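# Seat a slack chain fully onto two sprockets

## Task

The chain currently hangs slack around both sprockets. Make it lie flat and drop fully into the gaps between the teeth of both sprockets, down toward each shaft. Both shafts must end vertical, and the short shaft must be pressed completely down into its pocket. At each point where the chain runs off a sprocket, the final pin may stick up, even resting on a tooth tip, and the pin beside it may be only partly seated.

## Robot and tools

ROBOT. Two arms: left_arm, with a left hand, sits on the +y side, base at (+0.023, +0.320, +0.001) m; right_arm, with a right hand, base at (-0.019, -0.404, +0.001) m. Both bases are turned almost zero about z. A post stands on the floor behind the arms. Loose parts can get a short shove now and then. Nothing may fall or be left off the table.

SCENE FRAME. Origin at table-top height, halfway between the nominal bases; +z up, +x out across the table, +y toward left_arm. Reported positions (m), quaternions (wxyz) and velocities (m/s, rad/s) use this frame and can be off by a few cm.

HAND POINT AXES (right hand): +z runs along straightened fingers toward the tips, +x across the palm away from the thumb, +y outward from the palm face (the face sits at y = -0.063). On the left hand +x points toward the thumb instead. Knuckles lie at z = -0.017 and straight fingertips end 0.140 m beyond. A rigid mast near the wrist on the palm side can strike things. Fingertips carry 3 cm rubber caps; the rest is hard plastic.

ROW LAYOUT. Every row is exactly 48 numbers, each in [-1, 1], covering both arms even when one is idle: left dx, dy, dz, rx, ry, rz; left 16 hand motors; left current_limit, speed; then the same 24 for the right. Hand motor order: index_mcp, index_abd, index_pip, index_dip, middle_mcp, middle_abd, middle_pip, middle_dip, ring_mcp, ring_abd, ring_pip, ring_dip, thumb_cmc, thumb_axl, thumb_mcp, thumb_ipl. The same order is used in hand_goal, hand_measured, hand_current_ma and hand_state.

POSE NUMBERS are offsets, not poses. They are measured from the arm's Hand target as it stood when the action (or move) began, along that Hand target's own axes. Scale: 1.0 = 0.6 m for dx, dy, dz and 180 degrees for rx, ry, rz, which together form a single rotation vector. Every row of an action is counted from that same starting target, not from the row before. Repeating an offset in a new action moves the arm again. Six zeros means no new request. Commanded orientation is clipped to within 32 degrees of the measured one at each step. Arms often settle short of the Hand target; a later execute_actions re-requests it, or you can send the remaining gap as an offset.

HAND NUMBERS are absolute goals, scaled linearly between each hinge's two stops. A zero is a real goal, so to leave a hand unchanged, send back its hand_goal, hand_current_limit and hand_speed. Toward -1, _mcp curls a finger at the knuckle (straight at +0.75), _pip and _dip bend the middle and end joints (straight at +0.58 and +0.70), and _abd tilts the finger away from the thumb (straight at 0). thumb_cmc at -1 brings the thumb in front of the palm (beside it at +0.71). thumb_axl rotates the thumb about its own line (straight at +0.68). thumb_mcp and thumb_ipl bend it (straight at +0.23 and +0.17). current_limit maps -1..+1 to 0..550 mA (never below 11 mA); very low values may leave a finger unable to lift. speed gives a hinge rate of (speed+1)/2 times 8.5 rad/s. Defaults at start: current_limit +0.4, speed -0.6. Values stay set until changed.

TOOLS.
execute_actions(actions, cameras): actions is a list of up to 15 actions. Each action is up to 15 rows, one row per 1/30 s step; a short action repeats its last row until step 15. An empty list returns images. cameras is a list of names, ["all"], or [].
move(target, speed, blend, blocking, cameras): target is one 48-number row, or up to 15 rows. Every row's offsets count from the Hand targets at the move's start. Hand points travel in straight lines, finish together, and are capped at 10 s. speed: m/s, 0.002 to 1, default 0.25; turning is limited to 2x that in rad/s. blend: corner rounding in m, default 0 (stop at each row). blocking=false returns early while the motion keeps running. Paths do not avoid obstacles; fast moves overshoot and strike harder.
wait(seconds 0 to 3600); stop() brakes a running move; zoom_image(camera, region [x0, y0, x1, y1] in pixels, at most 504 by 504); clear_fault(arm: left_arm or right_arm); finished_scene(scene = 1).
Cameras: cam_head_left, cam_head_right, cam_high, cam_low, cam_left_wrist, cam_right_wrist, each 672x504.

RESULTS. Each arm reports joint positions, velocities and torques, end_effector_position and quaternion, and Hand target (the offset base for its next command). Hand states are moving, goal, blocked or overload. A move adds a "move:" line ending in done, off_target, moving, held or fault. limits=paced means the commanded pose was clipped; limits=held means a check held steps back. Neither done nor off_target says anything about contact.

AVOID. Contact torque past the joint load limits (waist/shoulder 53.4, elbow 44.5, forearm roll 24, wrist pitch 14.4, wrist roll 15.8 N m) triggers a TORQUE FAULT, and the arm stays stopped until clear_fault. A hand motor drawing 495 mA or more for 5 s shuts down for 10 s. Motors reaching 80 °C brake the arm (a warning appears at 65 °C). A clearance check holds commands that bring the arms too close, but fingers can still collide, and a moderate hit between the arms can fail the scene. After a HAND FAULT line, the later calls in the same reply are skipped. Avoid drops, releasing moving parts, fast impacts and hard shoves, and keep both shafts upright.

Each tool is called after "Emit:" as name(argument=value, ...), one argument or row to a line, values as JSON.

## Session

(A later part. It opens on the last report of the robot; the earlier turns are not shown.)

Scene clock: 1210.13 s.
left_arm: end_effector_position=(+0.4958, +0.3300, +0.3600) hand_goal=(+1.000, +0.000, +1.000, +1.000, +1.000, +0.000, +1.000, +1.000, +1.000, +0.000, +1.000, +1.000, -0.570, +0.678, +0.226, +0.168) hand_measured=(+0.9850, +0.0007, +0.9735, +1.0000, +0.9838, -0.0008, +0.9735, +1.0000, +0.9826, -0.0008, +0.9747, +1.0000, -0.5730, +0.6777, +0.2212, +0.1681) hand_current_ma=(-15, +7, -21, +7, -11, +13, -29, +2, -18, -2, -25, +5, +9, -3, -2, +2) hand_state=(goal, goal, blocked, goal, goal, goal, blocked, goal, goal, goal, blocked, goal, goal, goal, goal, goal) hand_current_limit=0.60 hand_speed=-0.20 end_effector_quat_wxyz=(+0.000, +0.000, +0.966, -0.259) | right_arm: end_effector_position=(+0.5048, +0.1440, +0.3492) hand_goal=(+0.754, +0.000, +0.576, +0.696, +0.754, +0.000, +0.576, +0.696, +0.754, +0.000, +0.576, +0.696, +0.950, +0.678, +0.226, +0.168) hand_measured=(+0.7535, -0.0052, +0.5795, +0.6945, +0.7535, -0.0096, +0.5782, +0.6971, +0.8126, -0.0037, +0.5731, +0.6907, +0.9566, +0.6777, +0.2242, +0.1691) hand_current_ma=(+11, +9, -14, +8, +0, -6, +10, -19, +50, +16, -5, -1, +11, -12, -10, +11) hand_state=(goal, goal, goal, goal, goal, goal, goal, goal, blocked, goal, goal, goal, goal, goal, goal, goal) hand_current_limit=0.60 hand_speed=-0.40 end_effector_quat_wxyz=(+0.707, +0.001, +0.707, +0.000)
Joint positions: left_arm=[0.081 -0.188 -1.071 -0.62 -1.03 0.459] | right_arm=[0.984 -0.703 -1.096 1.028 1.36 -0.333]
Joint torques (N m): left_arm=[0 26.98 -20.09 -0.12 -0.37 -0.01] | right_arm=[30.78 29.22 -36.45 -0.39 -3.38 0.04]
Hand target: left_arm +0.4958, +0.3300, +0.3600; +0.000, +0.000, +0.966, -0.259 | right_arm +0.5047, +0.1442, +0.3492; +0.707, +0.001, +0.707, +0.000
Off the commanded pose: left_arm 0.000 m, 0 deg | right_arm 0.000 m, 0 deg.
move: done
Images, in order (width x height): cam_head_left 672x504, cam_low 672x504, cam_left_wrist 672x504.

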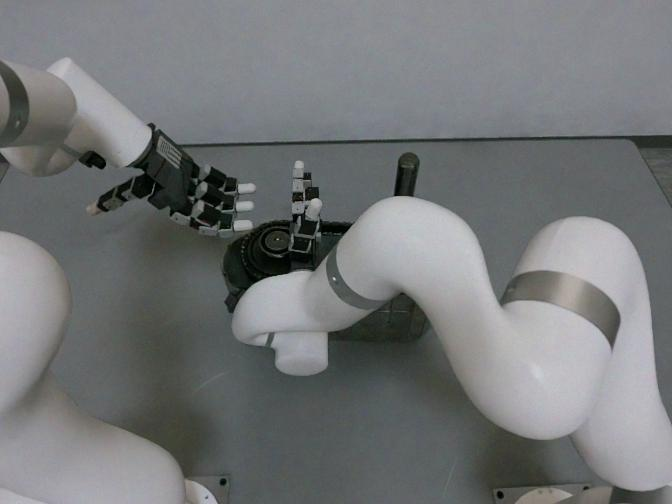

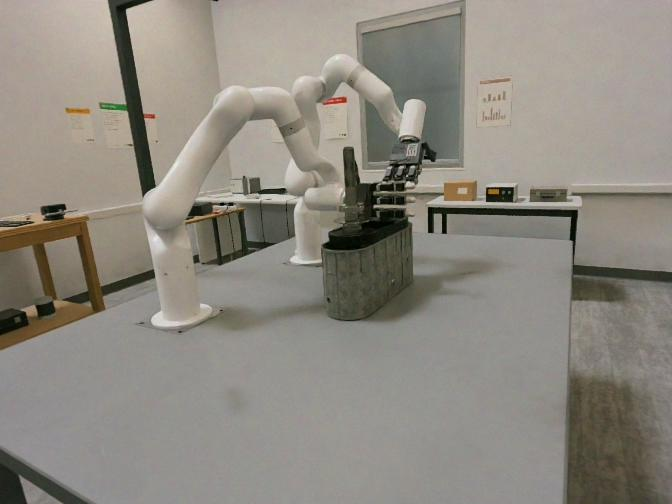

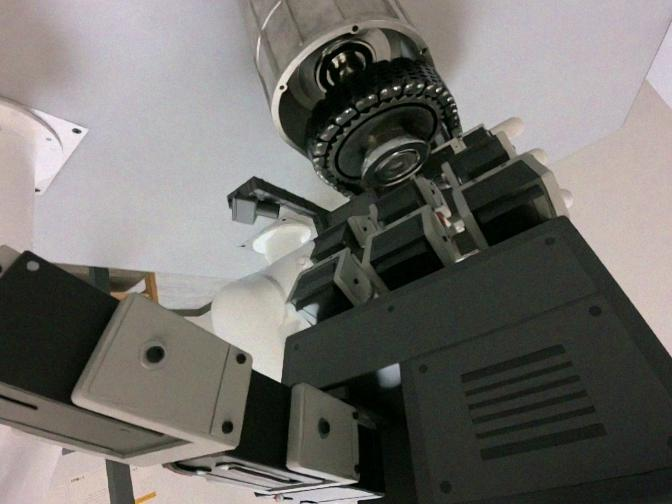

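Emit:
move(
  target=[0.01,-0.064,0.066,-0.0833,0,0,1,0,1,1,1,0,1,1,1,0,1,1,-0.571,0.678,0.226,0.168,0.6,-0.2,0.0,0,0,0,0,0,0.754,0,0.576,0.696,0.754,0,0.576,0.696,0.754,0,0.576,0.696,0.95,0.678,0.226,0.168,0.6,-0.4],
  speed=0.1,
  cameras=["cam_left_wrist","cam_low","cam_head_left"],
)

Emit:
zoom_image(
  camera="cam_left_wrist",
  region=[260, 10, 480, 230],
)

Emit:
zoom_image(
  camera="cam_low",
  region=[300, 130, 440, 270],
)

Emit:
zoom_image(
  camera="cam_head_left",
  region=[200, 150, 380, 300],
)

Scene clock: 1245.13 s.
left_arm: end_effector_position=(+0.4898, +0.2770, +0.3450) hand_goal=(+1.000, +0.000, +1.000, +1.000, +1.000, +0.000, +1.000, +1.000, +1.000, +0.000, +1.000, +1.000, -0.570, +0.678, +0.226, +0.168) hand_measured=(+0.9850, +0.0021, +0.9747, +0.9990, +0.9826, +0.0007, +0.9747, +1.0000, +0.9826, +0.0007, +0.9747, +1.0000, -0.5743, +0.6777, +0.2212, +0.1681) hand_current_ma=(-15, +6, -20, +9, -12, +8, -30, +1, -15, -1, -27, +10, +6, -3, -3, +5) hand_state=(goal, goal, blocked, goal, goal, goal, blocked, goal, goal, goal, blocked, goal, goal, goal, goal, goal) hand_current_limit=0.60 hand_speed=-0.20 end_effector_quat_wxyz=(+0.000, +0.000, +0.991, -0.131) | right_arm: end_effector_position=(+0.5048, +0.1441, +0.3492) hand_goal=(+0.754, +0.000, +0.576, +0.696, +0.754, +0.000, +0.576, +0.696, +0.754, +0.000, +0.576, +0.696, +0.950, +0.678, +0.226, +0.168) hand_measured=(+0.7547, -0.0052, +0.5782, +0.6945, +0.7535, -0.0096, +0.5782, +0.6958, +0.8114, -0.0037, +0.5718, +0.6907, +0.9578, +0.6767, +0.2252, +0.1691) hand_current_ma=(+0, -3, +23, -19, -2, -7, +4, +9, +43, -3, +7, -15, +15, +4, -6, -7) hand_state=(goal, goal, goal, goal, goal, goal, goal, goal, blocked, goal, goal, goal, goal, goal, goal, goal) hand_current_limit=0.60 hand_speed=-0.40 end_effector_quat_wxyz=(+0.707, +0.001, +0.707, +0.000)
Joint positions: left_arm=[-0.151 -0.193 -1.044 -0.35 -0.845 0.095] | right_arm=[0.984 -0.703 -1.096 1.028 1.36 -0.333]
Joint torques (N m): left_arm=[0 27.21 -20.17 0.27 -0.05 0] | right_arm=[24.58 40.64 -35.81 -0.39 -2.04 1.79]
Hand target: left_arm +0.4898, +0.2770, +0.3450; +0.000, +0.000, +0.991, -0.131 | right_arm +0.5047, +0.1442, +0.3492; +0.707, +0.001, +0.707, +0.000
Off the commanded pose: left_arm 0.000 m, 0 deg | right_arm 0.000 m, 0 deg.
move: done
Images, in order (width x height): cam_head_left 672x504, cam_low 672x504, cam_left_wrist 672x504.

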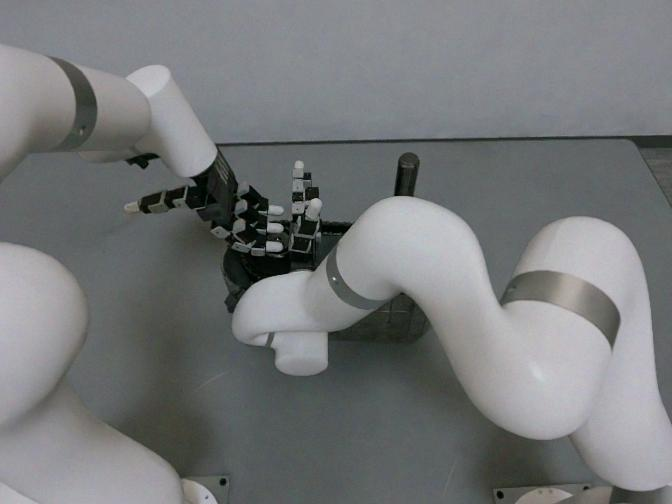

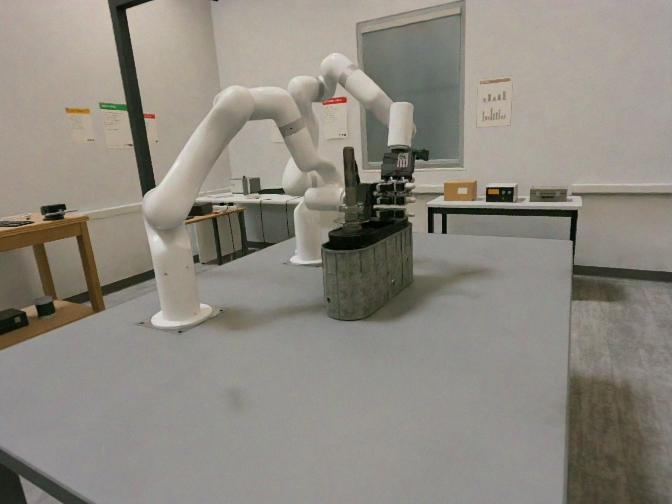

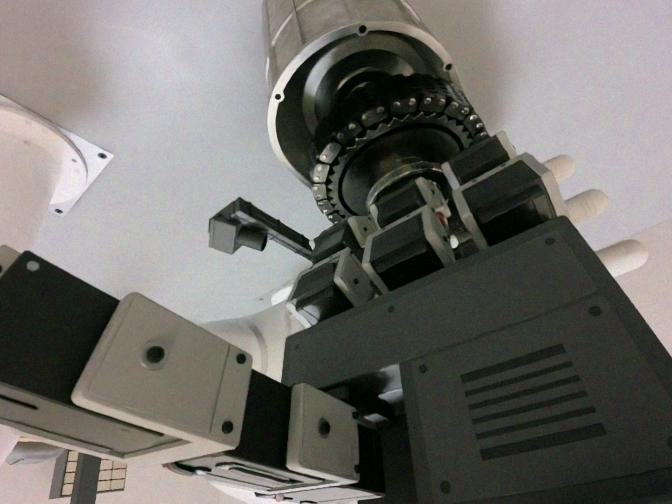

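Scaled by 2.291.

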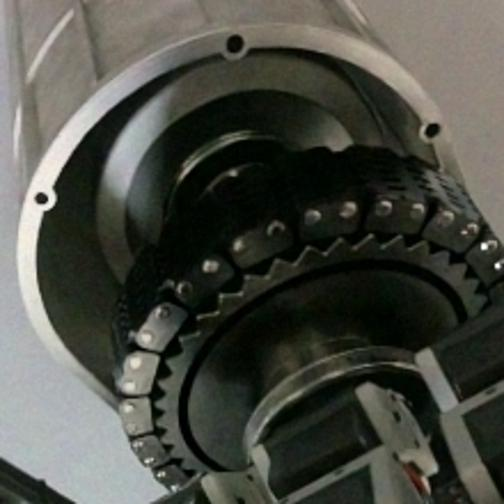

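Scaled by 3.600.

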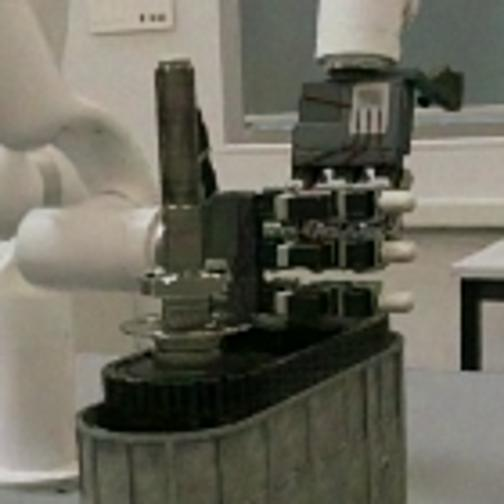

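Scaled by 2.800.

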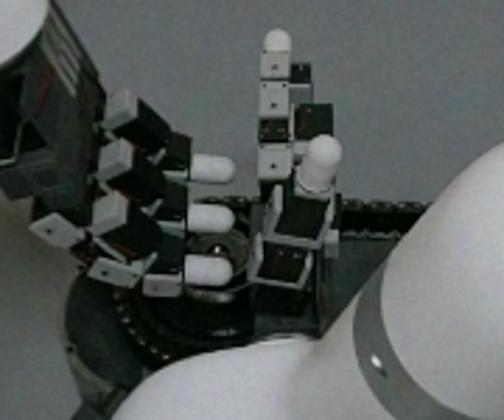

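Emit:
move(
  target=[0,0.0039,0.0145,0,0,0,1,0,1,1,1,0,1,1,1,0,1,1,-0.571,0.678,0.226,0.168,0.6,-0.2,0.0,0,0,0,0,0,0.754,0,0.576,0.696,0.754,0,0.576,0.696,0.754,0,0.576,0.696,0.95,0.678,0.226,0.168,0.6,-0.4],
  speed=0.04,
  cameras=[],
)

Emit:
move(
  target=[0,0.0022,0.008,0,0,0,1,0,1,1,1,0,1,1,1,0,1,1,-0.571,0.678,0.226,0.168,0.6,-0.2,0.0,0,0,0,0,0,0.754,0,0.576,0.696,0.754,0,0.576,0.696,0.754,0,0.576,0.696,0.95,0.678,0.226,0.168,0.6,-0.4],
  speed=0.03,
  cameras=["cam_left_wrist","cam_head_left"],
)

Emit:
zoom_image(
  camera="cam_head_left",
  region=[200, 150, 380, 300],
)

Scene clock: 1256.70 s.
left_arm: end_effector_position=(+0.4898, +0.2770, +0.3360) hand_goal=(+1.000, +0.000, +1.000, +1.000, +1.000, +0.000, +1.000, +1.000, +1.000, +0.000, +1.000, +1.000, -0.570, +0.678, +0.226, +0.168) hand_measured=(+0.9850, +0.0021, +0.9747, +0.9990, +0.9826, -0.0008, +0.9735, +0.9990, +0.9826, -0.0008, +0.9747, +1.0000, -0.5743, +0.6767, +0.2222, +0.1672) hand_current_ma=(-16, +9, -17, +9, -11, +8, -28, +6, -21, +3, -24, +9, +9, -1, -1, +3) hand_state=(goal, goal, blocked, goal, goal, goal, blocked, goal, goal, goal, blocked, goal, goal, goal, goal, goal) hand_current_limit=0.60 hand_speed=-0.20 end_effector_quat_wxyz=(+0.000, +0.000, +0.991, -0.131) | right_arm: end_effector_position=(+0.5048, +0.1441, +0.3492) hand_goal=(+0.754, +0.000, +0.576, +0.696, +0.754, +0.000, +0.576, +0.696, +0.754, +0.000, +0.576, +0.696, +0.950, +0.678, +0.226, +0.168) hand_measured=(+0.7535, -0.0052, +0.5795, +0.6945, +0.7535, -0.0096, +0.5782, +0.6971, +0.8126, -0.0037, +0.5718, +0.6920, +0.9578, +0.6767, +0.2242, +0.1681) hand_current_ma=(+14, -9, +8, -2, -5, -5, +15, +11, +37, +15, -17, -2, +3, +1, +4, -6) hand_state=(goal, goal, goal, goal, goal, goal, goal, goal, blocked, goal, goal, goal, goal, goal, goal, goal) hand_current_limit=0.60 hand_speed=-0.40 end_effector_quat_wxyz=(+0.707, +0.001, +0.707, +0.000)
Joint positions: left_arm=[-0.151 -0.202 -1.033 -0.356 -0.826 0.104] | right_arm=[0.984 -0.703 -1.096 1.028 1.36 -0.333]
Joint torques (N m): left_arm=[0 27.41 -13.25 0.26 -0.05 0] | right_arm=[26.3 40.64 -36.02 -0.39 -2.15 1.82]
Hand target: left_arm +0.4898, +0.2770, +0.3359; +0.000, +0.000, +0.991, -0.131 | right_arm +0.5047, +0.1442, +0.3492; +0.707, +0.001, +0.707, +0.000
Off the commanded pose: left_arm 0.000 m, 0 deg | right_arm 0.000 m, 0 deg.
move: done

Scene clock: 1257.20 s.
left_arm: end_effector_position=(+0.4898, +0.2770, +0.3310) hand_goal=(+1.000, +0.000, +1.000, +1.000, +1.000, +0.000, +1.000, +1.000, +1.000, +0.000, +1.000, +1.000, -0.570, +0.678, +0.226, +0.168) hand_measured=(+0.9838, +0.0007, +0.9735, +0.9990, +0.9826, -0.0008, +0.9747, +1.0000, +0.9826, +0.0007, +0.9747, +1.0000, -0.5730, +0.6777, +0.2222, +0.1681) hand_current_ma=(-18, +8, -20, +5, -11, +10, -28, +4, -18, +0, -26, +3, +8, -1, -7, -1) hand_state=(goal, goal, blocked, goal, goal, goal, blocked, goal, goal, goal, blocked, goal, goal, goal, goal, goal) hand_current_limit=0.60 hand_speed=-0.20 end_effector_quat_wxyz=(+0.000, +0.000, +0.991, -0.131) | right_arm: end_effector_position=(+0.5048, +0.1441, +0.3492) hand_goal=(+0.754, +0.000, +0.576, +0.696, +0.754, +0.000, +0.576, +0.696, +0.754, +0.000, +0.576, +0.696, +0.950, +0.678, +0.226, +0.168) hand_measured=(+0.7535, -0.0052, +0.5795, +0.6945, +0.7547, -0.0081, +0.5782, +0.6958, +0.8126, -0.0037, +0.5718, +0.6920, +0.9566, +0.6777, +0.2242, +0.1691) hand_current_ma=(-2, +5, +13, -1, -4, -13, +14, +0, +60, -9, +9, -9, +6, -10, -13, -3) hand_state=(goal, goal, goal, goal, goal, goal, goal, goal, blocked, goal, goal, goal, goal, goal, goal, goal) hand_current_limit=0.60 hand_speed=-0.40 end_effector_quat_wxyz=(+0.707, +0.001, +0.707, +0.000)
Joint positions: left_arm=[-0.151 -0.207 -1.027 -0.36 -0.816 0.109] | right_arm=[0.984 -0.703 -1.096 1.028 1.36 -0.333]
Joint torques (N m): left_arm=[0 27.52 -19.98 0.26 -0.06 0] | right_arm=[25.44 40.64 -36.81 -0.39 -2.19 1.72]
Hand target: left_arm +0.4898, +0.2770, +0.3310; +0.000, +0.000, +0.991, -0.131 | right_arm +0.5047, +0.1442, +0.3492; +0.707, +0.001, +0.707, +0.000
Off the commanded pose: left_arm 0.000 m, 0 deg | right_arm 0.000 m, 0 deg.
move: done
Images, in order (width x height): cam_head_left 672x504, cam_left_wrist 672x504.

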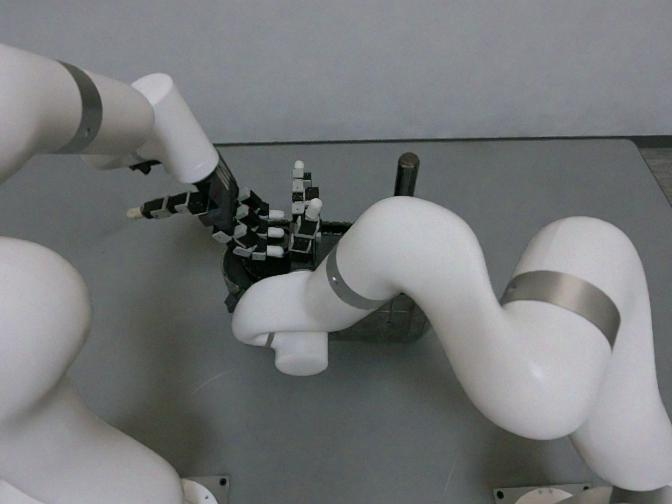

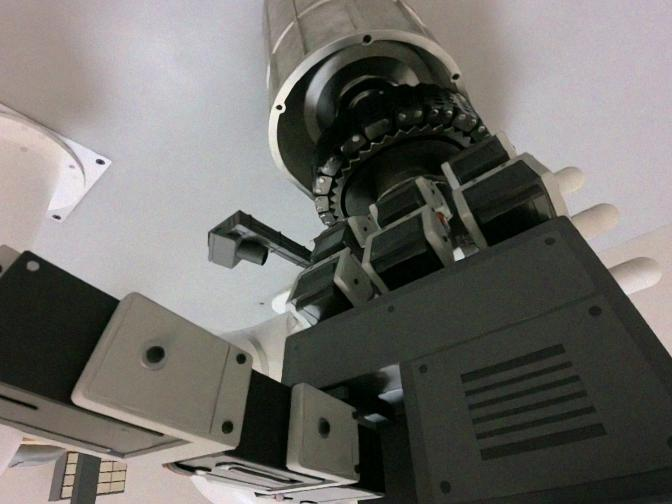

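Scaled by 2.800.

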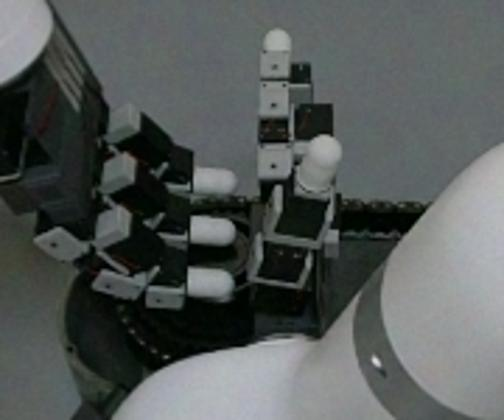

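Emit:
move(
  target=[
    [-0.02,0,0,0,0,0,1,0,1,1,1,0,1,1,1,0,1,1,-0.571,0.678,0.226,0.168,0.6,-0.2,0.0,0,0,0,0,0,0.754,0,0.576,0.696,0.754,0,0.576,0.696,0.754,0,0.576,0.696,0.95,0.678,0.226,0.168,0.6,-0.4],
    [-0.02,0.0017,0.0064,0,0,0,1,0,1,1,1,0,1,1,1,0,1,1,-0.571,0.678,0.226,0.168,0.6,-0.2,0.0,0,0,0,0,0,0.754,0,0.576,0.696,0.754,0,0.576,0.696,0.754,0,0.576,0.696,0.95,0.678,0.226,0.168,0.6,-0.4],
  ],
  speed=0.03,
  cameras=[],
)

Emit:
move(
  target=[0,0.0013,0.0048,0,0,0,1,0,1,1,1,0,1,1,1,0,1,1,-0.571,0.678,0.226,0.168,0.6,-0.2,0.0,0,0,0,0,0,0.754,0,0.576,0.696,0.754,0,0.576,0.696,0.754,0,0.576,0.696,0.95,0.678,0.226,0.168,0.6,-0.4],
  speed=0.03,
  cameras=["cam_left_wrist","cam_head_left"],
)

Emit:
zoom_image(
  camera="cam_head_left",
  region=[200, 150, 380, 300],
)

Emit:
zoom_image(
  camera="cam_left_wrist",
  region=[260, 10, 500, 250],
)

Scene clock: 1268.73 s.
left_arm: end_effector_position=(+0.5018, +0.2770, +0.3270) hand_goal=(+1.000, +0.000, +1.000, +1.000, +1.000, +0.000, +1.000, +1.000, +1.000, +0.000, +1.000, +1.000, -0.570, +0.678, +0.226, +0.168) hand_measured=(+0.9995, +0.0021, +0.9747, +1.0000, +0.9886, -0.0008, +0.9747, +1.0000, +0.9826, +0.0007, +0.9747, +1.0000, -0.5730, +0.6777, +0.2212, +0.1681) hand_current_ma=(+0, +8, -20, +3, +1, +7, -27, +9, -15, -4, -25, +7, +5, -6, +1, +2) hand_state=(goal, goal, blocked, goal, goal, goal, blocked, goal, goal, goal, blocked, goal, goal, goal, goal, goal) hand_current_limit=0.60 hand_speed=-0.20 end_effector_quat_wxyz=(+0.000, +0.000, +0.991, -0.131) | right_arm: end_effector_position=(+0.5048, +0.1441, +0.3492) hand_goal=(+0.754, +0.000, +0.576, +0.696, +0.754, +0.000, +0.576, +0.696, +0.754, +0.000, +0.576, +0.696, +0.950, +0.678, +0.226, +0.168) hand_measured=(+0.7535, -0.0052, +0.5795, +0.6945, +0.7535, -0.0096, +0.5782, +0.6958, +0.8114, -0.0037, +0.5718, +0.6907, +0.9578, +0.6777, +0.2242, +0.1691) hand_current_ma=(+12, -20, +0, +9, +7, -18, +19, +8, +58, +1, +3, -10, -2, +12, +3, +1) hand_state=(goal, goal, goal, goal, goal, goal, goal, goal, blocked, goal, goal, goal, goal, goal, goal, goal) hand_current_limit=0.60 hand_speed=-0.40 end_effector_quat_wxyz=(+0.707, +0.001, +0.707, +0.000)
Joint positions: left_arm=[-0.148 -0.239 -1.057 -0.361 -0.814 0.114] | right_arm=[0.984 -0.703 -1.096 1.028 1.36 -0.333]
Joint torques (N m): left_arm=[0 28.65 -19.97 0.25 4.86 0] | right_arm=[25.51 40.64 -36.02 -0.39 -2.03 1.95]
Hand target: left_arm +0.5018, +0.2770, +0.3270; +0.000, +0.000, +0.991, -0.131 | right_arm +0.5047, +0.1442, +0.3492; +0.707, +0.001, +0.707, +0.000
Off the commanded pose: left_arm 0.000 m, 0 deg | right_arm 0.000 m, 0 deg.
move: done

Scene clock: 1269.23 s.
left_arm: end_effector_position=(+0.5018, +0.2770, +0.3241) hand_goal=(+1.000, +0.000, +1.000, +1.000, +1.000, +0.000, +1.000, +1.000, +1.000, +0.000, +1.000, +1.000, -0.570, +0.678, +0.226, +0.168) hand_measured=(+1.0000, +0.0021, +0.9940, +1.0000, +1.0000, +0.0007, +0.9824, +1.0000, +0.9826, -0.0008, +0.9747, +1.0000, -0.5730, +0.6777, +0.2222, +0.1681) hand_current_ma=(+5, +11, +3, +7, +7, +6, -12, +7, -15, +1, -29, +7, +7, -6, -1, +0) hand_state=(goal, goal, goal, goal, goal, goal, goal, goal, goal, goal, blocked, goal, goal, goal, goal, goal) hand_current_limit=0.60 hand_speed=-0.20 end_effector_quat_wxyz=(+0.000, +0.000, +0.991, -0.131) | right_arm: end_effector_position=(+0.5048, +0.1441, +0.3492) hand_goal=(+0.754, +0.000, +0.576, +0.696, +0.754, +0.000, +0.576, +0.696, +0.754, +0.000, +0.576, +0.696, +0.950, +0.678, +0.226, +0.168) hand_measured=(+0.7535, -0.0037, +0.5795, +0.6945, +0.7535, -0.0096, +0.5782, +0.6958, +0.8126, -0.0037, +0.5718, +0.6907, +0.9566, +0.6767, +0.2242, +0.1691) hand_current_ma=(+8, -8, -1, +7, +3, -12, +12, +15, +59, +1, +6, -7, -14, -7, +2, +22) hand_state=(goal, goal, goal, goal, goal, goal, goal, goal, blocked, goal, goal, goal, goal, goal, goal, goal) hand_current_limit=0.60 hand_speed=-0.40 end_effector_quat_wxyz=(+0.707, +0.001, +0.707, +0.000)
Joint positions: left_arm=[-0.148 -0.242 -1.054 -0.363 -0.808 0.117] | right_arm=[0.984 -0.703 -1.096 1.028 1.36 -0.333]
Joint torques (N m): left_arm=[0 1.71 -3.48 0.25 -0.06 0] | right_arm=[24.92 40.64 -35.45 -0.39 -2.33 2.04]
Hand target: left_arm +0.5018, +0.2770, +0.3240; +0.000, +0.000, +0.991, -0.131 | right_arm +0.5047, +0.1442, +0.3492; +0.707, +0.001, +0.707, +0.000
Off the commanded pose: left_arm 0.000 m, 0 deg | right_arm 0.000 m, 0 deg.
move: done
Images, in order (width x height): cam_head_left 672x504, cam_left_wrist 672x504.

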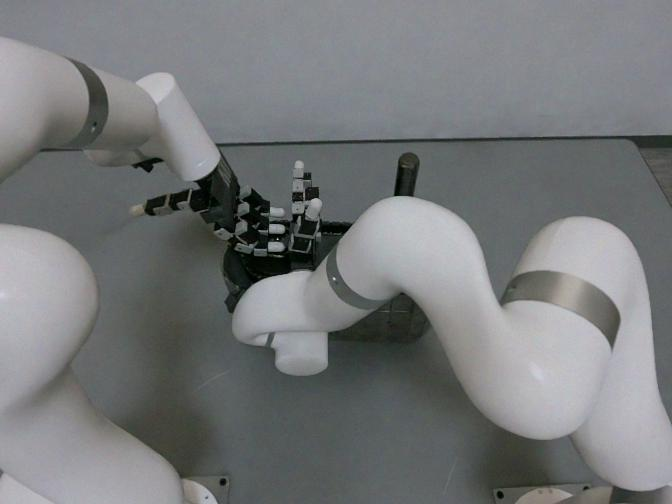

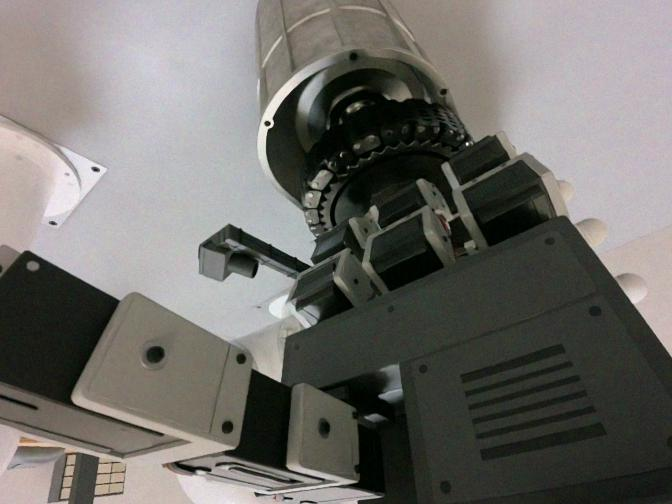

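Scaled by 2.800.

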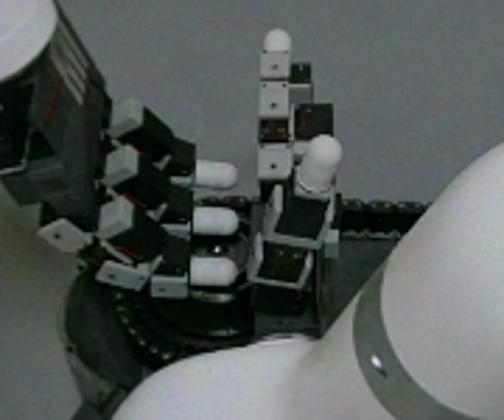

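Scaled by 2.100.

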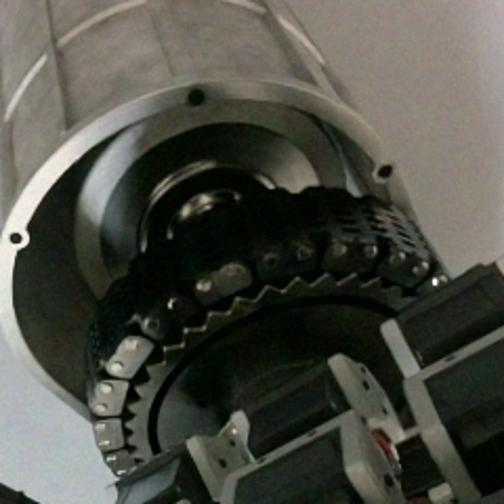

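Emit:
move(
  target=[0,0.0009,0.0032,0,0,0,1,0,1,1,1,0,1,1,1,0,1,1,-0.571,0.678,0.226,0.168,0.6,-0.2,0.0,0,0,0,0,0,0.754,0,0.576,0.696,0.754,0,0.576,0.696,0.754,0,0.576,0.696,0.95,0.678,0.226,0.168,0.6,-0.4],
  speed=0.02,
  cameras=["cam_left_wrist"],
)

Emit:
zoom_image(
  camera="cam_left_wrist",
  region=[260, 10, 500, 250],
)

Scene clock: 1275.03 s.
left_arm: end_effector_position=(+0.5019, +0.2770, +0.3227) hand_goal=(+1.000, +0.000, +1.000, +1.000, +1.000, +0.000, +1.000, +1.000, +1.000, +0.000, +1.000, +1.000, -0.570, +0.678, +0.226, +0.168) hand_measured=(+1.0000, +0.0036, +1.0000, +1.0000, +1.0000, +0.0021, +0.9901, +1.0000, +0.9826, +0.0007, +0.9747, +0.9990, -0.5743, +0.6777, +0.2222, +0.1681) hand_current_ma=(+6, +10, +8, +5, +12, +10, -6, +5, -14, -6, -29, +7, +4, -5, +0, +0) hand_state=(goal, goal, goal, goal, goal, goal, goal, goal, goal, goal, blocked, goal, goal, goal, goal, goal) hand_current_limit=0.60 hand_speed=-0.20 end_effector_quat_wxyz=(+0.001, +0.000, +0.991, -0.131) | right_arm: end_effector_position=(+0.5048, +0.1441, +0.3492) hand_goal=(+0.754, +0.000, +0.576, +0.696, +0.754, +0.000, +0.576, +0.696, +0.754, +0.000, +0.576, +0.696, +0.950, +0.678, +0.226, +0.168) hand_measured=(+0.7535, -0.0052, +0.5795, +0.6945, +0.7535, -0.0096, +0.5770, +0.6971, +0.8138, -0.0037, +0.5718, +0.6907, +0.9566, +0.6767, +0.2242, +0.1691) hand_current_ma=(+4, -14, +0, +1, +1, -12, +14, +7, +59, +6, +4, +8, +3, -10, +4, -7) hand_state=(goal, goal, goal, goal, goal, goal, goal, goal, blocked, goal, goal, goal, goal, goal, goal, goal) hand_current_limit=0.60 hand_speed=-0.40 end_effector_quat_wxyz=(+0.707, +0.001, +0.707, +0.000)
Joint positions: left_arm=[-0.148 -0.243 -1.051 -0.365 -0.804 0.119] | right_arm=[0.984 -0.703 -1.096 1.028 1.36 -0.333]
Joint torques (N m): left_arm=[0 -9.94 6.47 0.25 5.16 0] | right_arm=[27.2 40.64 -36.37 -0.39 -2.77 2.39]
Hand target: left_arm +0.5018, +0.2770, +0.3220; +0.000, +0.000, +0.991, -0.131 | right_arm +0.5047, +0.1442, +0.3492; +0.707, +0.001, +0.707, +0.000
Off the commanded pose: left_arm 0.001 m, 0 deg | right_arm 0.000 m, 0 deg.
move: done

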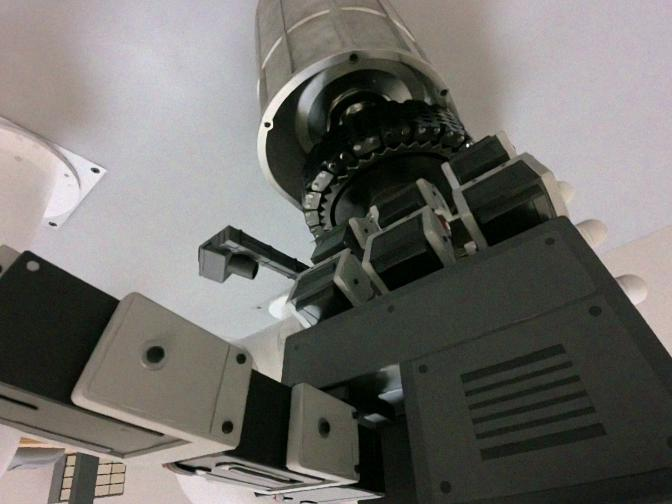

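Scaled by 2.100.

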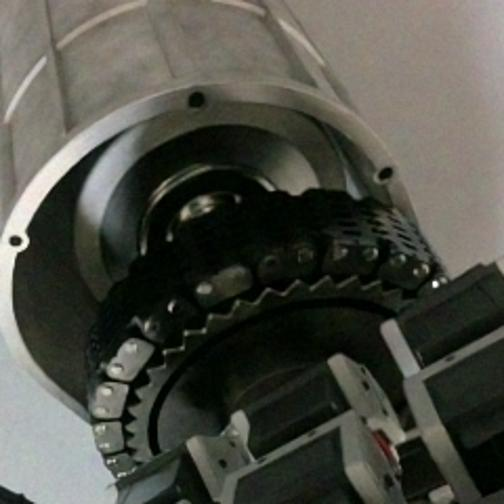

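Emit:
execute_actions(
  actions=[],
  cameras=["cam_head_right","cam_low","cam_high","cam_head_left","cam_right_wrist"],
)

Emit:
zoom_image(
  camera="cam_high",
  region=[270, 70, 390, 190],
)

Emit:
zoom_image(
  camera="cam_low",
  region=[310, 190, 430, 270],
)

Emit:
zoom_image(
  camera="cam_head_right",
  region=[200, 140, 440, 340],
)

Emit:
zoom_image(
  camera="cam_right_wrist",
  region=[0, 0, 200, 250],
)

Scene clock: 1288.17 s.
left_arm: end_effector_position=(+0.5019, +0.2770, +0.3227) hand_goal=(+1.000, +0.000, +1.000, +1.000, +1.000, +0.000, +1.000, +1.000, +1.000, +0.000, +1.000, +1.000, -0.570, +0.678, +0.226, +0.168) hand_measured=(+1.0000, +0.0036, +1.0000, +1.0000, +1.0000, +0.0036, +0.9901, +1.0000, +0.9826, +0.0007, +0.9747, +0.9990, -0.5743, +0.6777, +0.2212, +0.1681) hand_current_ma=(+10, +2, +10, +3, +13, +4, -10, +2, -18, +3, -25, +3, +7, -8, +3, +1) hand_state=(goal, goal, goal, goal, goal, goal, goal, goal, goal, goal, blocked, goal, goal, goal, goal, goal) hand_current_limit=0.60 hand_speed=-0.20 end_effector_quat_wxyz=(+0.001, +0.000, +0.991, -0.131) | right_arm: end_effector_position=(+0.5048, +0.1441, +0.3492) hand_goal=(+0.754, +0.000, +0.576, +0.696, +0.754, +0.000, +0.576, +0.696, +0.754, +0.000, +0.576, +0.696, +0.950, +0.678, +0.226, +0.168) hand_measured=(+0.7535, -0.0052, +0.5795, +0.6932, +0.7547, -0.0096, +0.5795, +0.6971, +0.8138, -0.0023, +0.5718, +0.6920, +0.9578, +0.6767, +0.2242, +0.1681) hand_current_ma=(+11, +0, -4, -11, -9, -9, +8, +6, +45, -4, +6, -6, +4, -4, +19, +3) hand_state=(goal, goal, goal, goal, goal, goal, goal, goal, blocked, goal, goal, goal, goal, goal, goal, goal) hand_current_limit=0.60 hand_speed=-0.40 end_effector_quat_wxyz=(+0.707, +0.001, +0.707, +0.000)
Joint positions: left_arm=[-0.148 -0.243 -1.051 -0.365 -0.804 0.119] | right_arm=[0.984 -0.703 -1.096 1.028 1.36 -0.333]
Joint velocities: within noise
Joint torques (N m): left_arm=[-13.5 -4.94 2.95 0.25 -0.06 0] | right_arm=[25.54 40.64 -36.37 -0.39 -2.84 2.3]
Motor temperatures (°C): left_arm=[29 29 32 32 35 30] | right_arm=[32 27 36 31 32 29]
Hand target: left_arm +0.5018, +0.2770, +0.3220; +0.000, +0.000, +0.991, -0.131 | right_arm +0.5047, +0.1442, +0.3492; +0.707, +0.001, +0.707, +0.000
Off the commanded pose: left_arm 0.001 m, 0 deg | right_arm 0.000 m, 0 deg.
Images, in order (width x height): cam_head_left 672x504, cam_head_right 672x504, cam_high 672x504, cam_low 672x504, cam_right_wrist 672x504.

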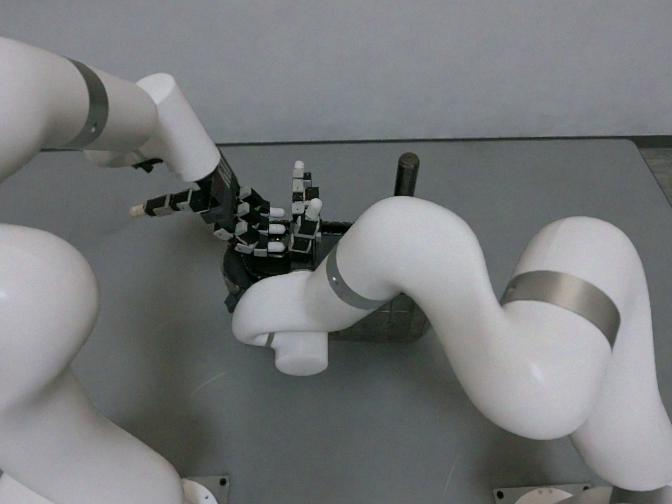

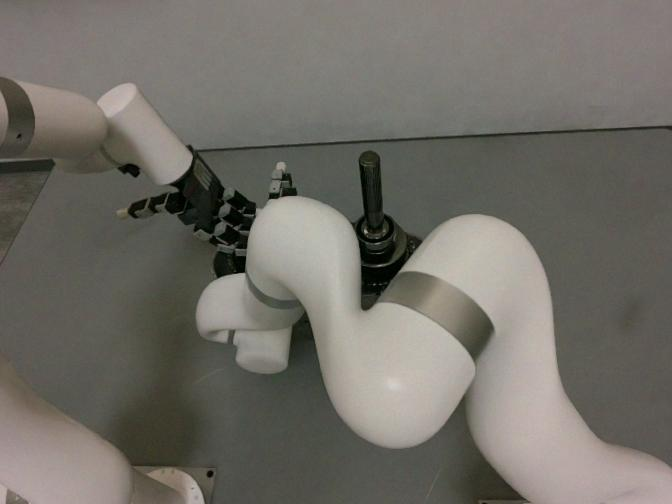

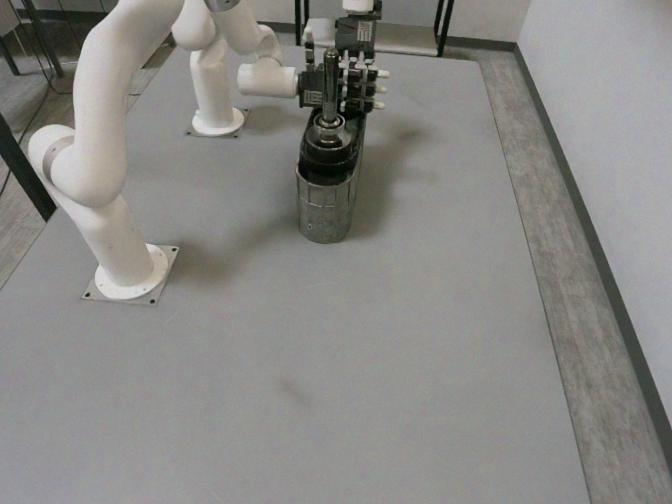

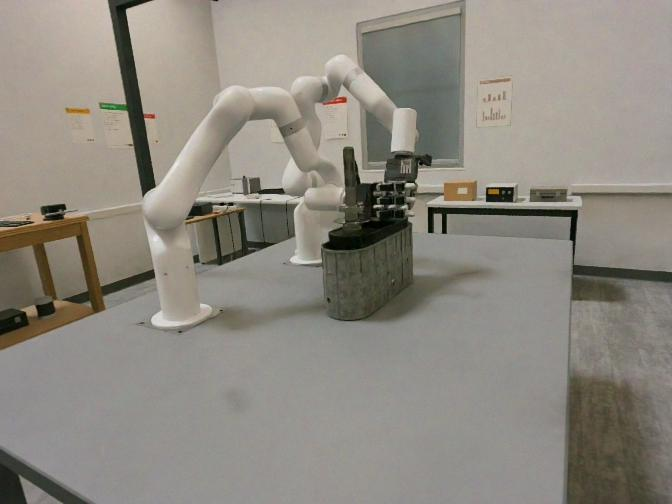

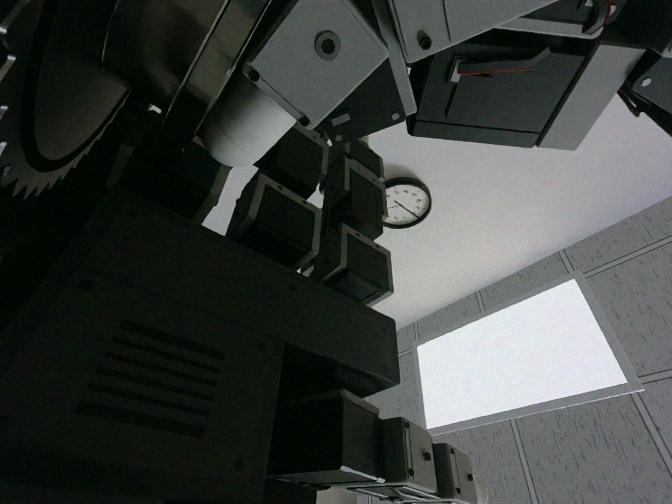

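Scaled by 4.200.

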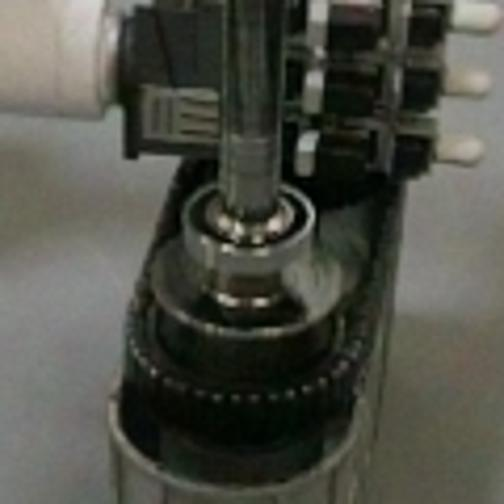

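Scaled by 4.200.

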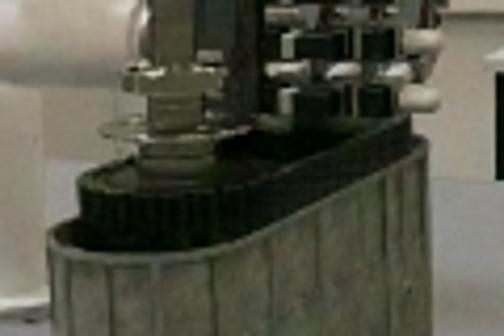

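Scaled by 2.100.

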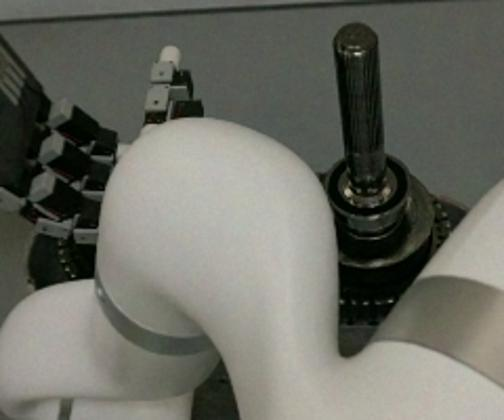

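Scaled by 2.016.

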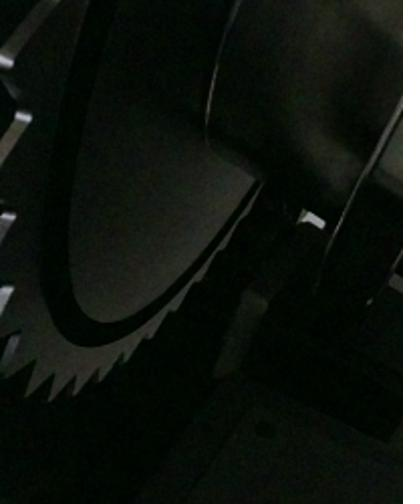

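Emit:
execute_actions(
  actions=[],
  cameras=["cam_left_wrist"],
)

Emit:
zoom_image(
  camera="cam_left_wrist",
  region=[290, 110, 400, 220],
)

Emit:
zoom_image(
  camera="cam_left_wrist",
  region=[370, 90, 480, 200],
)

Emit:
zoom_image(
  camera="cam_left_wrist",
  region=[290, 40, 430, 160],
)

Scene clock: 1302.93 s.
left_arm: end_effector_position=(+0.5019, +0.2770, +0.3227) hand_goal=(+1.000, +0.000, +1.000, +1.000, +1.000, +0.000, +1.000, +1.000, +1.000, +0.000, +1.000, +1.000, -0.570, +0.678, +0.226, +0.168) hand_measured=(+1.0000, +0.0036, +1.0000, +1.0000, +1.0000, +0.0036, +0.9901, +1.0000, +0.9826, +0.0007, +0.9747, +1.0000, -0.5743, +0.6777, +0.2222, +0.1681) hand_current_ma=(+3, +10, +7, +8, +9, +8, -7, +9, -19, +0, -26, +9, +2, -8, -1, +1) hand_state=(goal, goal, goal, goal, goal, goal, goal, goal, goal, goal, blocked, goal, goal, goal, goal, goal) hand_current_limit=0.60 hand_speed=-0.20 end_effector_quat_wxyz=(+0.001, +0.000, +0.991, -0.131) | right_arm: end_effector_position=(+0.5048, +0.1441, +0.3492) hand_goal=(+0.754, +0.000, +0.576, +0.696, +0.754, +0.000, +0.576, +0.696, +0.754, +0.000, +0.576, +0.696, +0.950, +0.678, +0.226, +0.168) hand_measured=(+0.7535, -0.0052, +0.5795, +0.6945, +0.7523, -0.0096, +0.5782, +0.6971, +0.8138, -0.0037, +0.5718, +0.6907, +0.9566, +0.6777, +0.2252, +0.1691) hand_current_ma=(+14, -7, +5, +6, -1, -14, -4, +0, +56, +7, +6, -10, +6, +3, +4, +9) hand_state=(goal, goal, goal, goal, goal, goal, goal, goal, blocked, goal, goal, goal, goal, goal, goal, goal) hand_current_limit=0.60 hand_speed=-0.40 end_effector_quat_wxyz=(+0.707, +0.001, +0.707, +0.000)
Joint positions: left_arm=[-0.148 -0.243 -1.051 -0.365 -0.804 0.119] | right_arm=[0.984 -0.703 -1.096 1.028 1.36 -0.333]
Joint velocities: within noise
Joint torques (N m): left_arm=[-13.18 -4.11 3.17 0.25 -0.06 0] | right_arm=[26.59 40.64 -35.68 -0.39 -2.84 2.37]
Motor temperatures (°C): left_arm=[29 29 32 32 36 30] | right_arm=[32 27 36 31 32 29]
Hand target: left_arm +0.5018, +0.2770, +0.3220; +0.000, +0.000, +0.991, -0.131 | right_arm +0.5047, +0.1442, +0.3492; +0.707, +0.001, +0.707, +0.000
Off the commanded pose: left_arm 0.001 m, 0 deg | right_arm 0.000 m, 0 deg.
Images, in order (width x height): cam_left_wrist 672x504.

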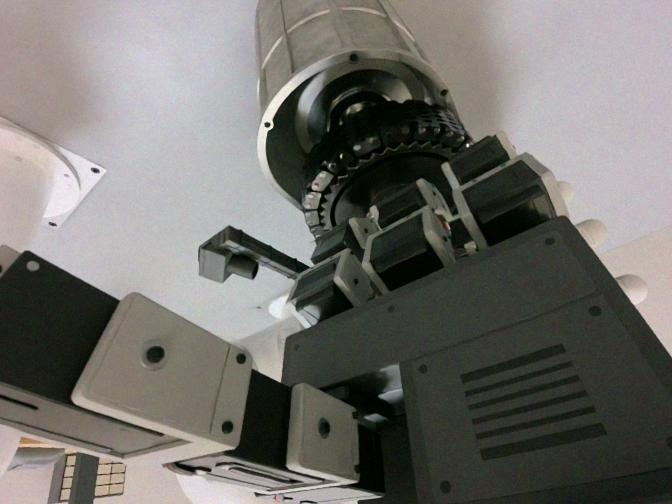

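Scaled by 4.582.

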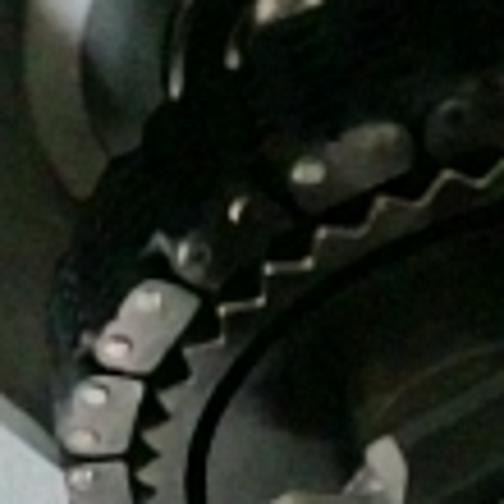

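Scaled by 4.582.

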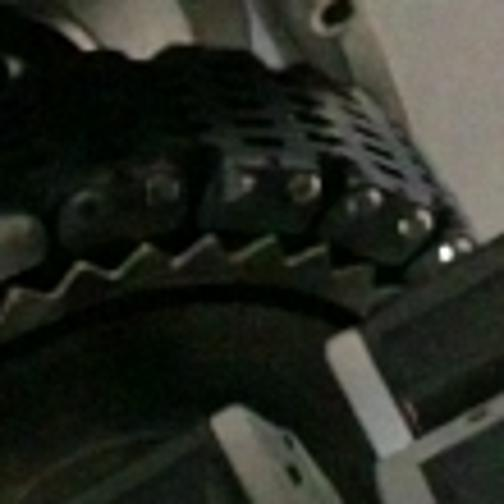

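Scaled by 3.600.

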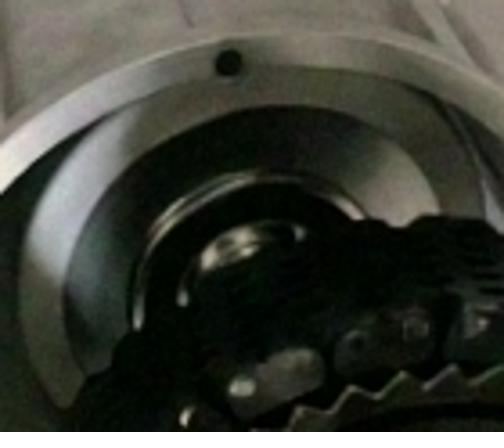

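Emit:
move(
  target=[0,0,0,0,0,0,1,0,1,1,1,0,1,1,1,0,1,1,-0.571,0.678,0.226,0.168,0.6,-0.2,0.0,-0.012,0,0,0,0,0.754,0,0.576,0.696,0.754,0,0.576,0.696,0.754,0,0.576,0.696,0.95,0.678,0.226,0.168,0.6,-0.4],
  speed=0.02,
  cameras=["cam_left_wrist"],
)

Emit:
zoom_image(
  camera="cam_left_wrist",
  region=[290, 30, 500, 240],
)

Emit:
move(
  target=[0,0,0,0,0,0,1,0,1,1,1,0,1,1,1,0,1,1,-0.571,0.678,0.226,0.168,0.6,-0.2,0.0,-0.03,0,0,0,0,0.754,0,0.576,0.696,0.754,0,0.576,0.696,0.754,0,0.576,0.696,0.95,0.678,0.226,0.168,0.4,-0.4],
  speed=0.03,
  cameras=["cam_left_wrist"],
)

Emit:
zoom_image(
  camera="cam_left_wrist",
  region=[290, 30, 500, 240],
)

Scene clock: 1341.77 s.
left_arm: end_effector_position=(+0.5019, +0.2770, +0.3227) hand_goal=(+1.000, +0.000, +1.000, +1.000, +1.000, +0.000, +1.000, +1.000, +1.000, +0.000, +1.000, +1.000, -0.570, +0.678, +0.226, +0.168) hand_measured=(+1.0000, +0.0095, +1.0000, +1.0000, +1.0000, +0.0095, +0.9927, +1.0000, +0.9826, +0.0007, +0.9747, +1.0000, -0.5730, +0.6767, +0.2212, +0.1681) hand_current_ma=(+7, +13, +5, +5, +13, +11, -2, +5, -13, -1, -23, +7, +6, -6, -5, -2) hand_state=(goal, goal, goal, goal, goal, goal, goal, goal, goal, goal, blocked, goal, goal, goal, goal, goal) hand_current_limit=0.60 hand_speed=-0.20 end_effector_quat_wxyz=(+0.001, +0.000, +0.991, -0.131) | right_arm: end_effector_position=(+0.5047, +0.1370, +0.3492) hand_goal=(+0.754, +0.000, +0.576, +0.696, +0.754, +0.000, +0.576, +0.696, +0.754, +0.000, +0.576, +0.696, +0.950, +0.678, +0.226, +0.168) hand_measured=(+0.7547, -0.0052, +0.5795, +0.6945, +0.7535, -0.0096, +0.5782, +0.6958, +0.7559, -0.0037, +0.5718, +0.6907, +0.9566, +0.6767, +0.2252, +0.1691) hand_current_ma=(+12, -11, +1, +13, +0, +4, -4, +6, -10, +4, +6, -15, -9, -2, -2, +6) hand_state=(goal, goal, goal, goal, goal, goal, goal, goal, goal, goal, goal, goal, goal, goal, goal, goal) hand_current_limit=0.60 hand_speed=-0.40 end_effector_quat_wxyz=(+0.707, +0.001, +0.707, +0.000)
Joint positions: left_arm=[-0.148 -0.243 -1.051 -0.365 -0.804 0.119] | right_arm=[0.977 -0.692 -1.077 1.02 1.362 -0.324]
Joint torques (N m): left_arm=[0 -1.46 -4.23 0.25 5.15 0] | right_arm=[0 40.25 -17.3 -0.37 1.62 0.04]
Hand target: left_arm +0.5018, +0.2770, +0.3220; +0.000, +0.000, +0.991, -0.131 | right_arm +0.5047, +0.1370, +0.3492; +0.707, +0.001, +0.707, +0.000
Off the commanded pose: left_arm 0.001 m, 0 deg | right_arm 0.000 m, 0 deg.
move: done

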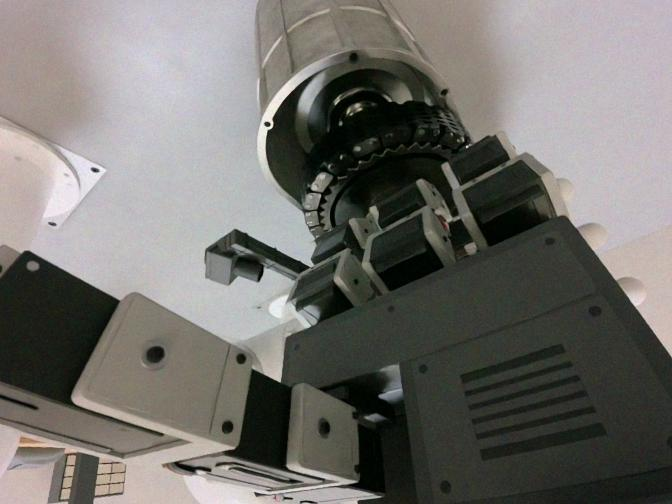

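Scaled by 2.400.

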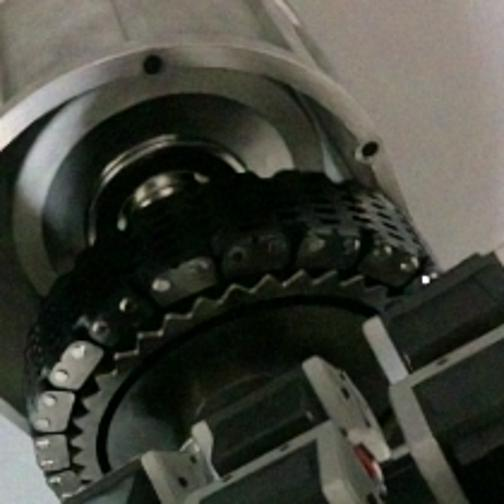

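Scene clock: 1342.70 s.
left_arm: end_effector_position=(+0.5019, +0.2770, +0.3227) hand_goal=(+1.000, +0.000, +1.000, +1.000, +1.000, +0.000, +1.000, +1.000, +1.000, +0.000, +1.000, +1.000, -0.570, +0.678, +0.226, +0.168) hand_measured=(+1.0000, +0.0109, +1.0000, +1.0000, +1.0000, +0.0080, +0.9927, +1.0000, +0.9826, -0.0008, +0.9747, +1.0000, -0.5730, +0.6767, +0.2212, +0.1681) hand_current_ma=(+4, +13, +9, +6, +9, +13, -3, +5, -17, +2, -26, +10, +4, -4, -2, +0) hand_state=(goal, goal, goal, goal, goal, goal, goal, goal, goal, goal, blocked, goal, goal, goal, goal, goal) hand_current_limit=0.60 hand_speed=-0.20 end_effector_quat_wxyz=(+0.001, +0.000, +0.991, -0.131) | right_arm: end_effector_position=(+0.5046, +0.1190, +0.3492) hand_goal=(+0.754, +0.000, +0.576, +0.696, +0.754, +0.000, +0.576, +0.696, +0.754, +0.000, +0.576, +0.696, +0.950, +0.678, +0.226, +0.168) hand_measured=(+0.7547, -0.0052, +0.5795, +0.6945, +0.7547, -0.0081, +0.5795, +0.6958, +0.7547, -0.0037, +0.5718, +0.6907, +0.9566, +0.6777, +0.2242, +0.1691) hand_current_ma=(-1, -4, +5, +8, +2, -9, +8, +0, -7, +5, -8, -3, +11, +11, +9, +3) hand_state=(goal, goal, goal, goal, goal, goal, goal, goal, goal, goal, goal, goal, goal, goal, goal, goal) hand_current_limit=0.40 hand_speed=-0.40 end_effector_quat_wxyz=(+0.707, +0.001, +0.707, +0.000)
Joint positions: left_arm=[-0.148 -0.243 -1.051 -0.365 -0.804 0.119] | right_arm=[0.958 -0.667 -1.031 0.998 1.368 -0.302]
Joint torques (N m): left_arm=[0 -2 -4.83 0.25 5.17 0] | right_arm=[0 39.27 -17.02 -0.34 1.63 1.69]
Hand target: left_arm +0.5018, +0.2770, +0.3220; +0.000, +0.000, +0.991, -0.131 | right_arm +0.5046, +0.1190, +0.3492; +0.707, +0.001, +0.707, +0.000
Off the commanded pose: left_arm 0.001 m, 0 deg | right_arm 0.000 m, 0 deg.
move: done

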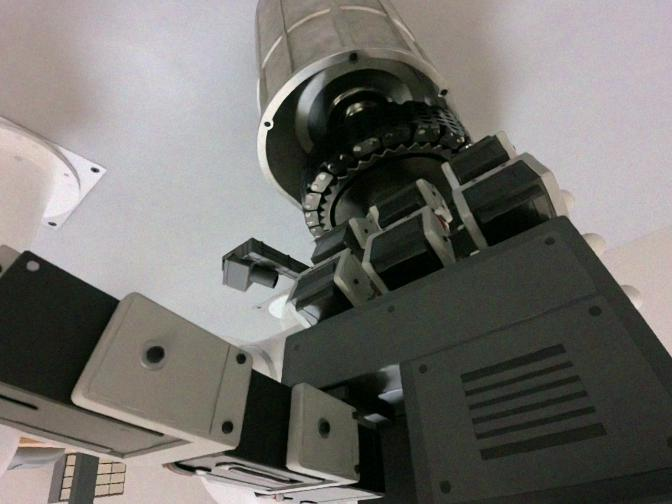

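Scaled by 2.400.

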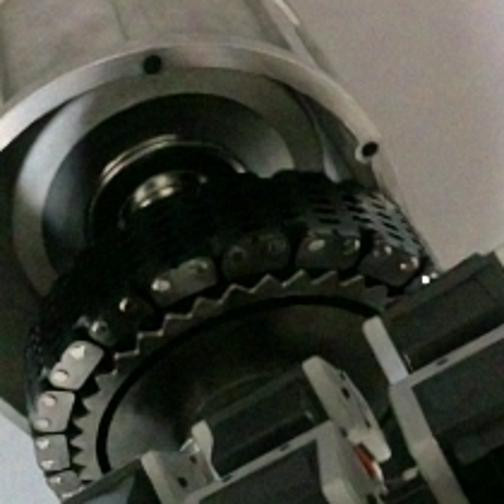

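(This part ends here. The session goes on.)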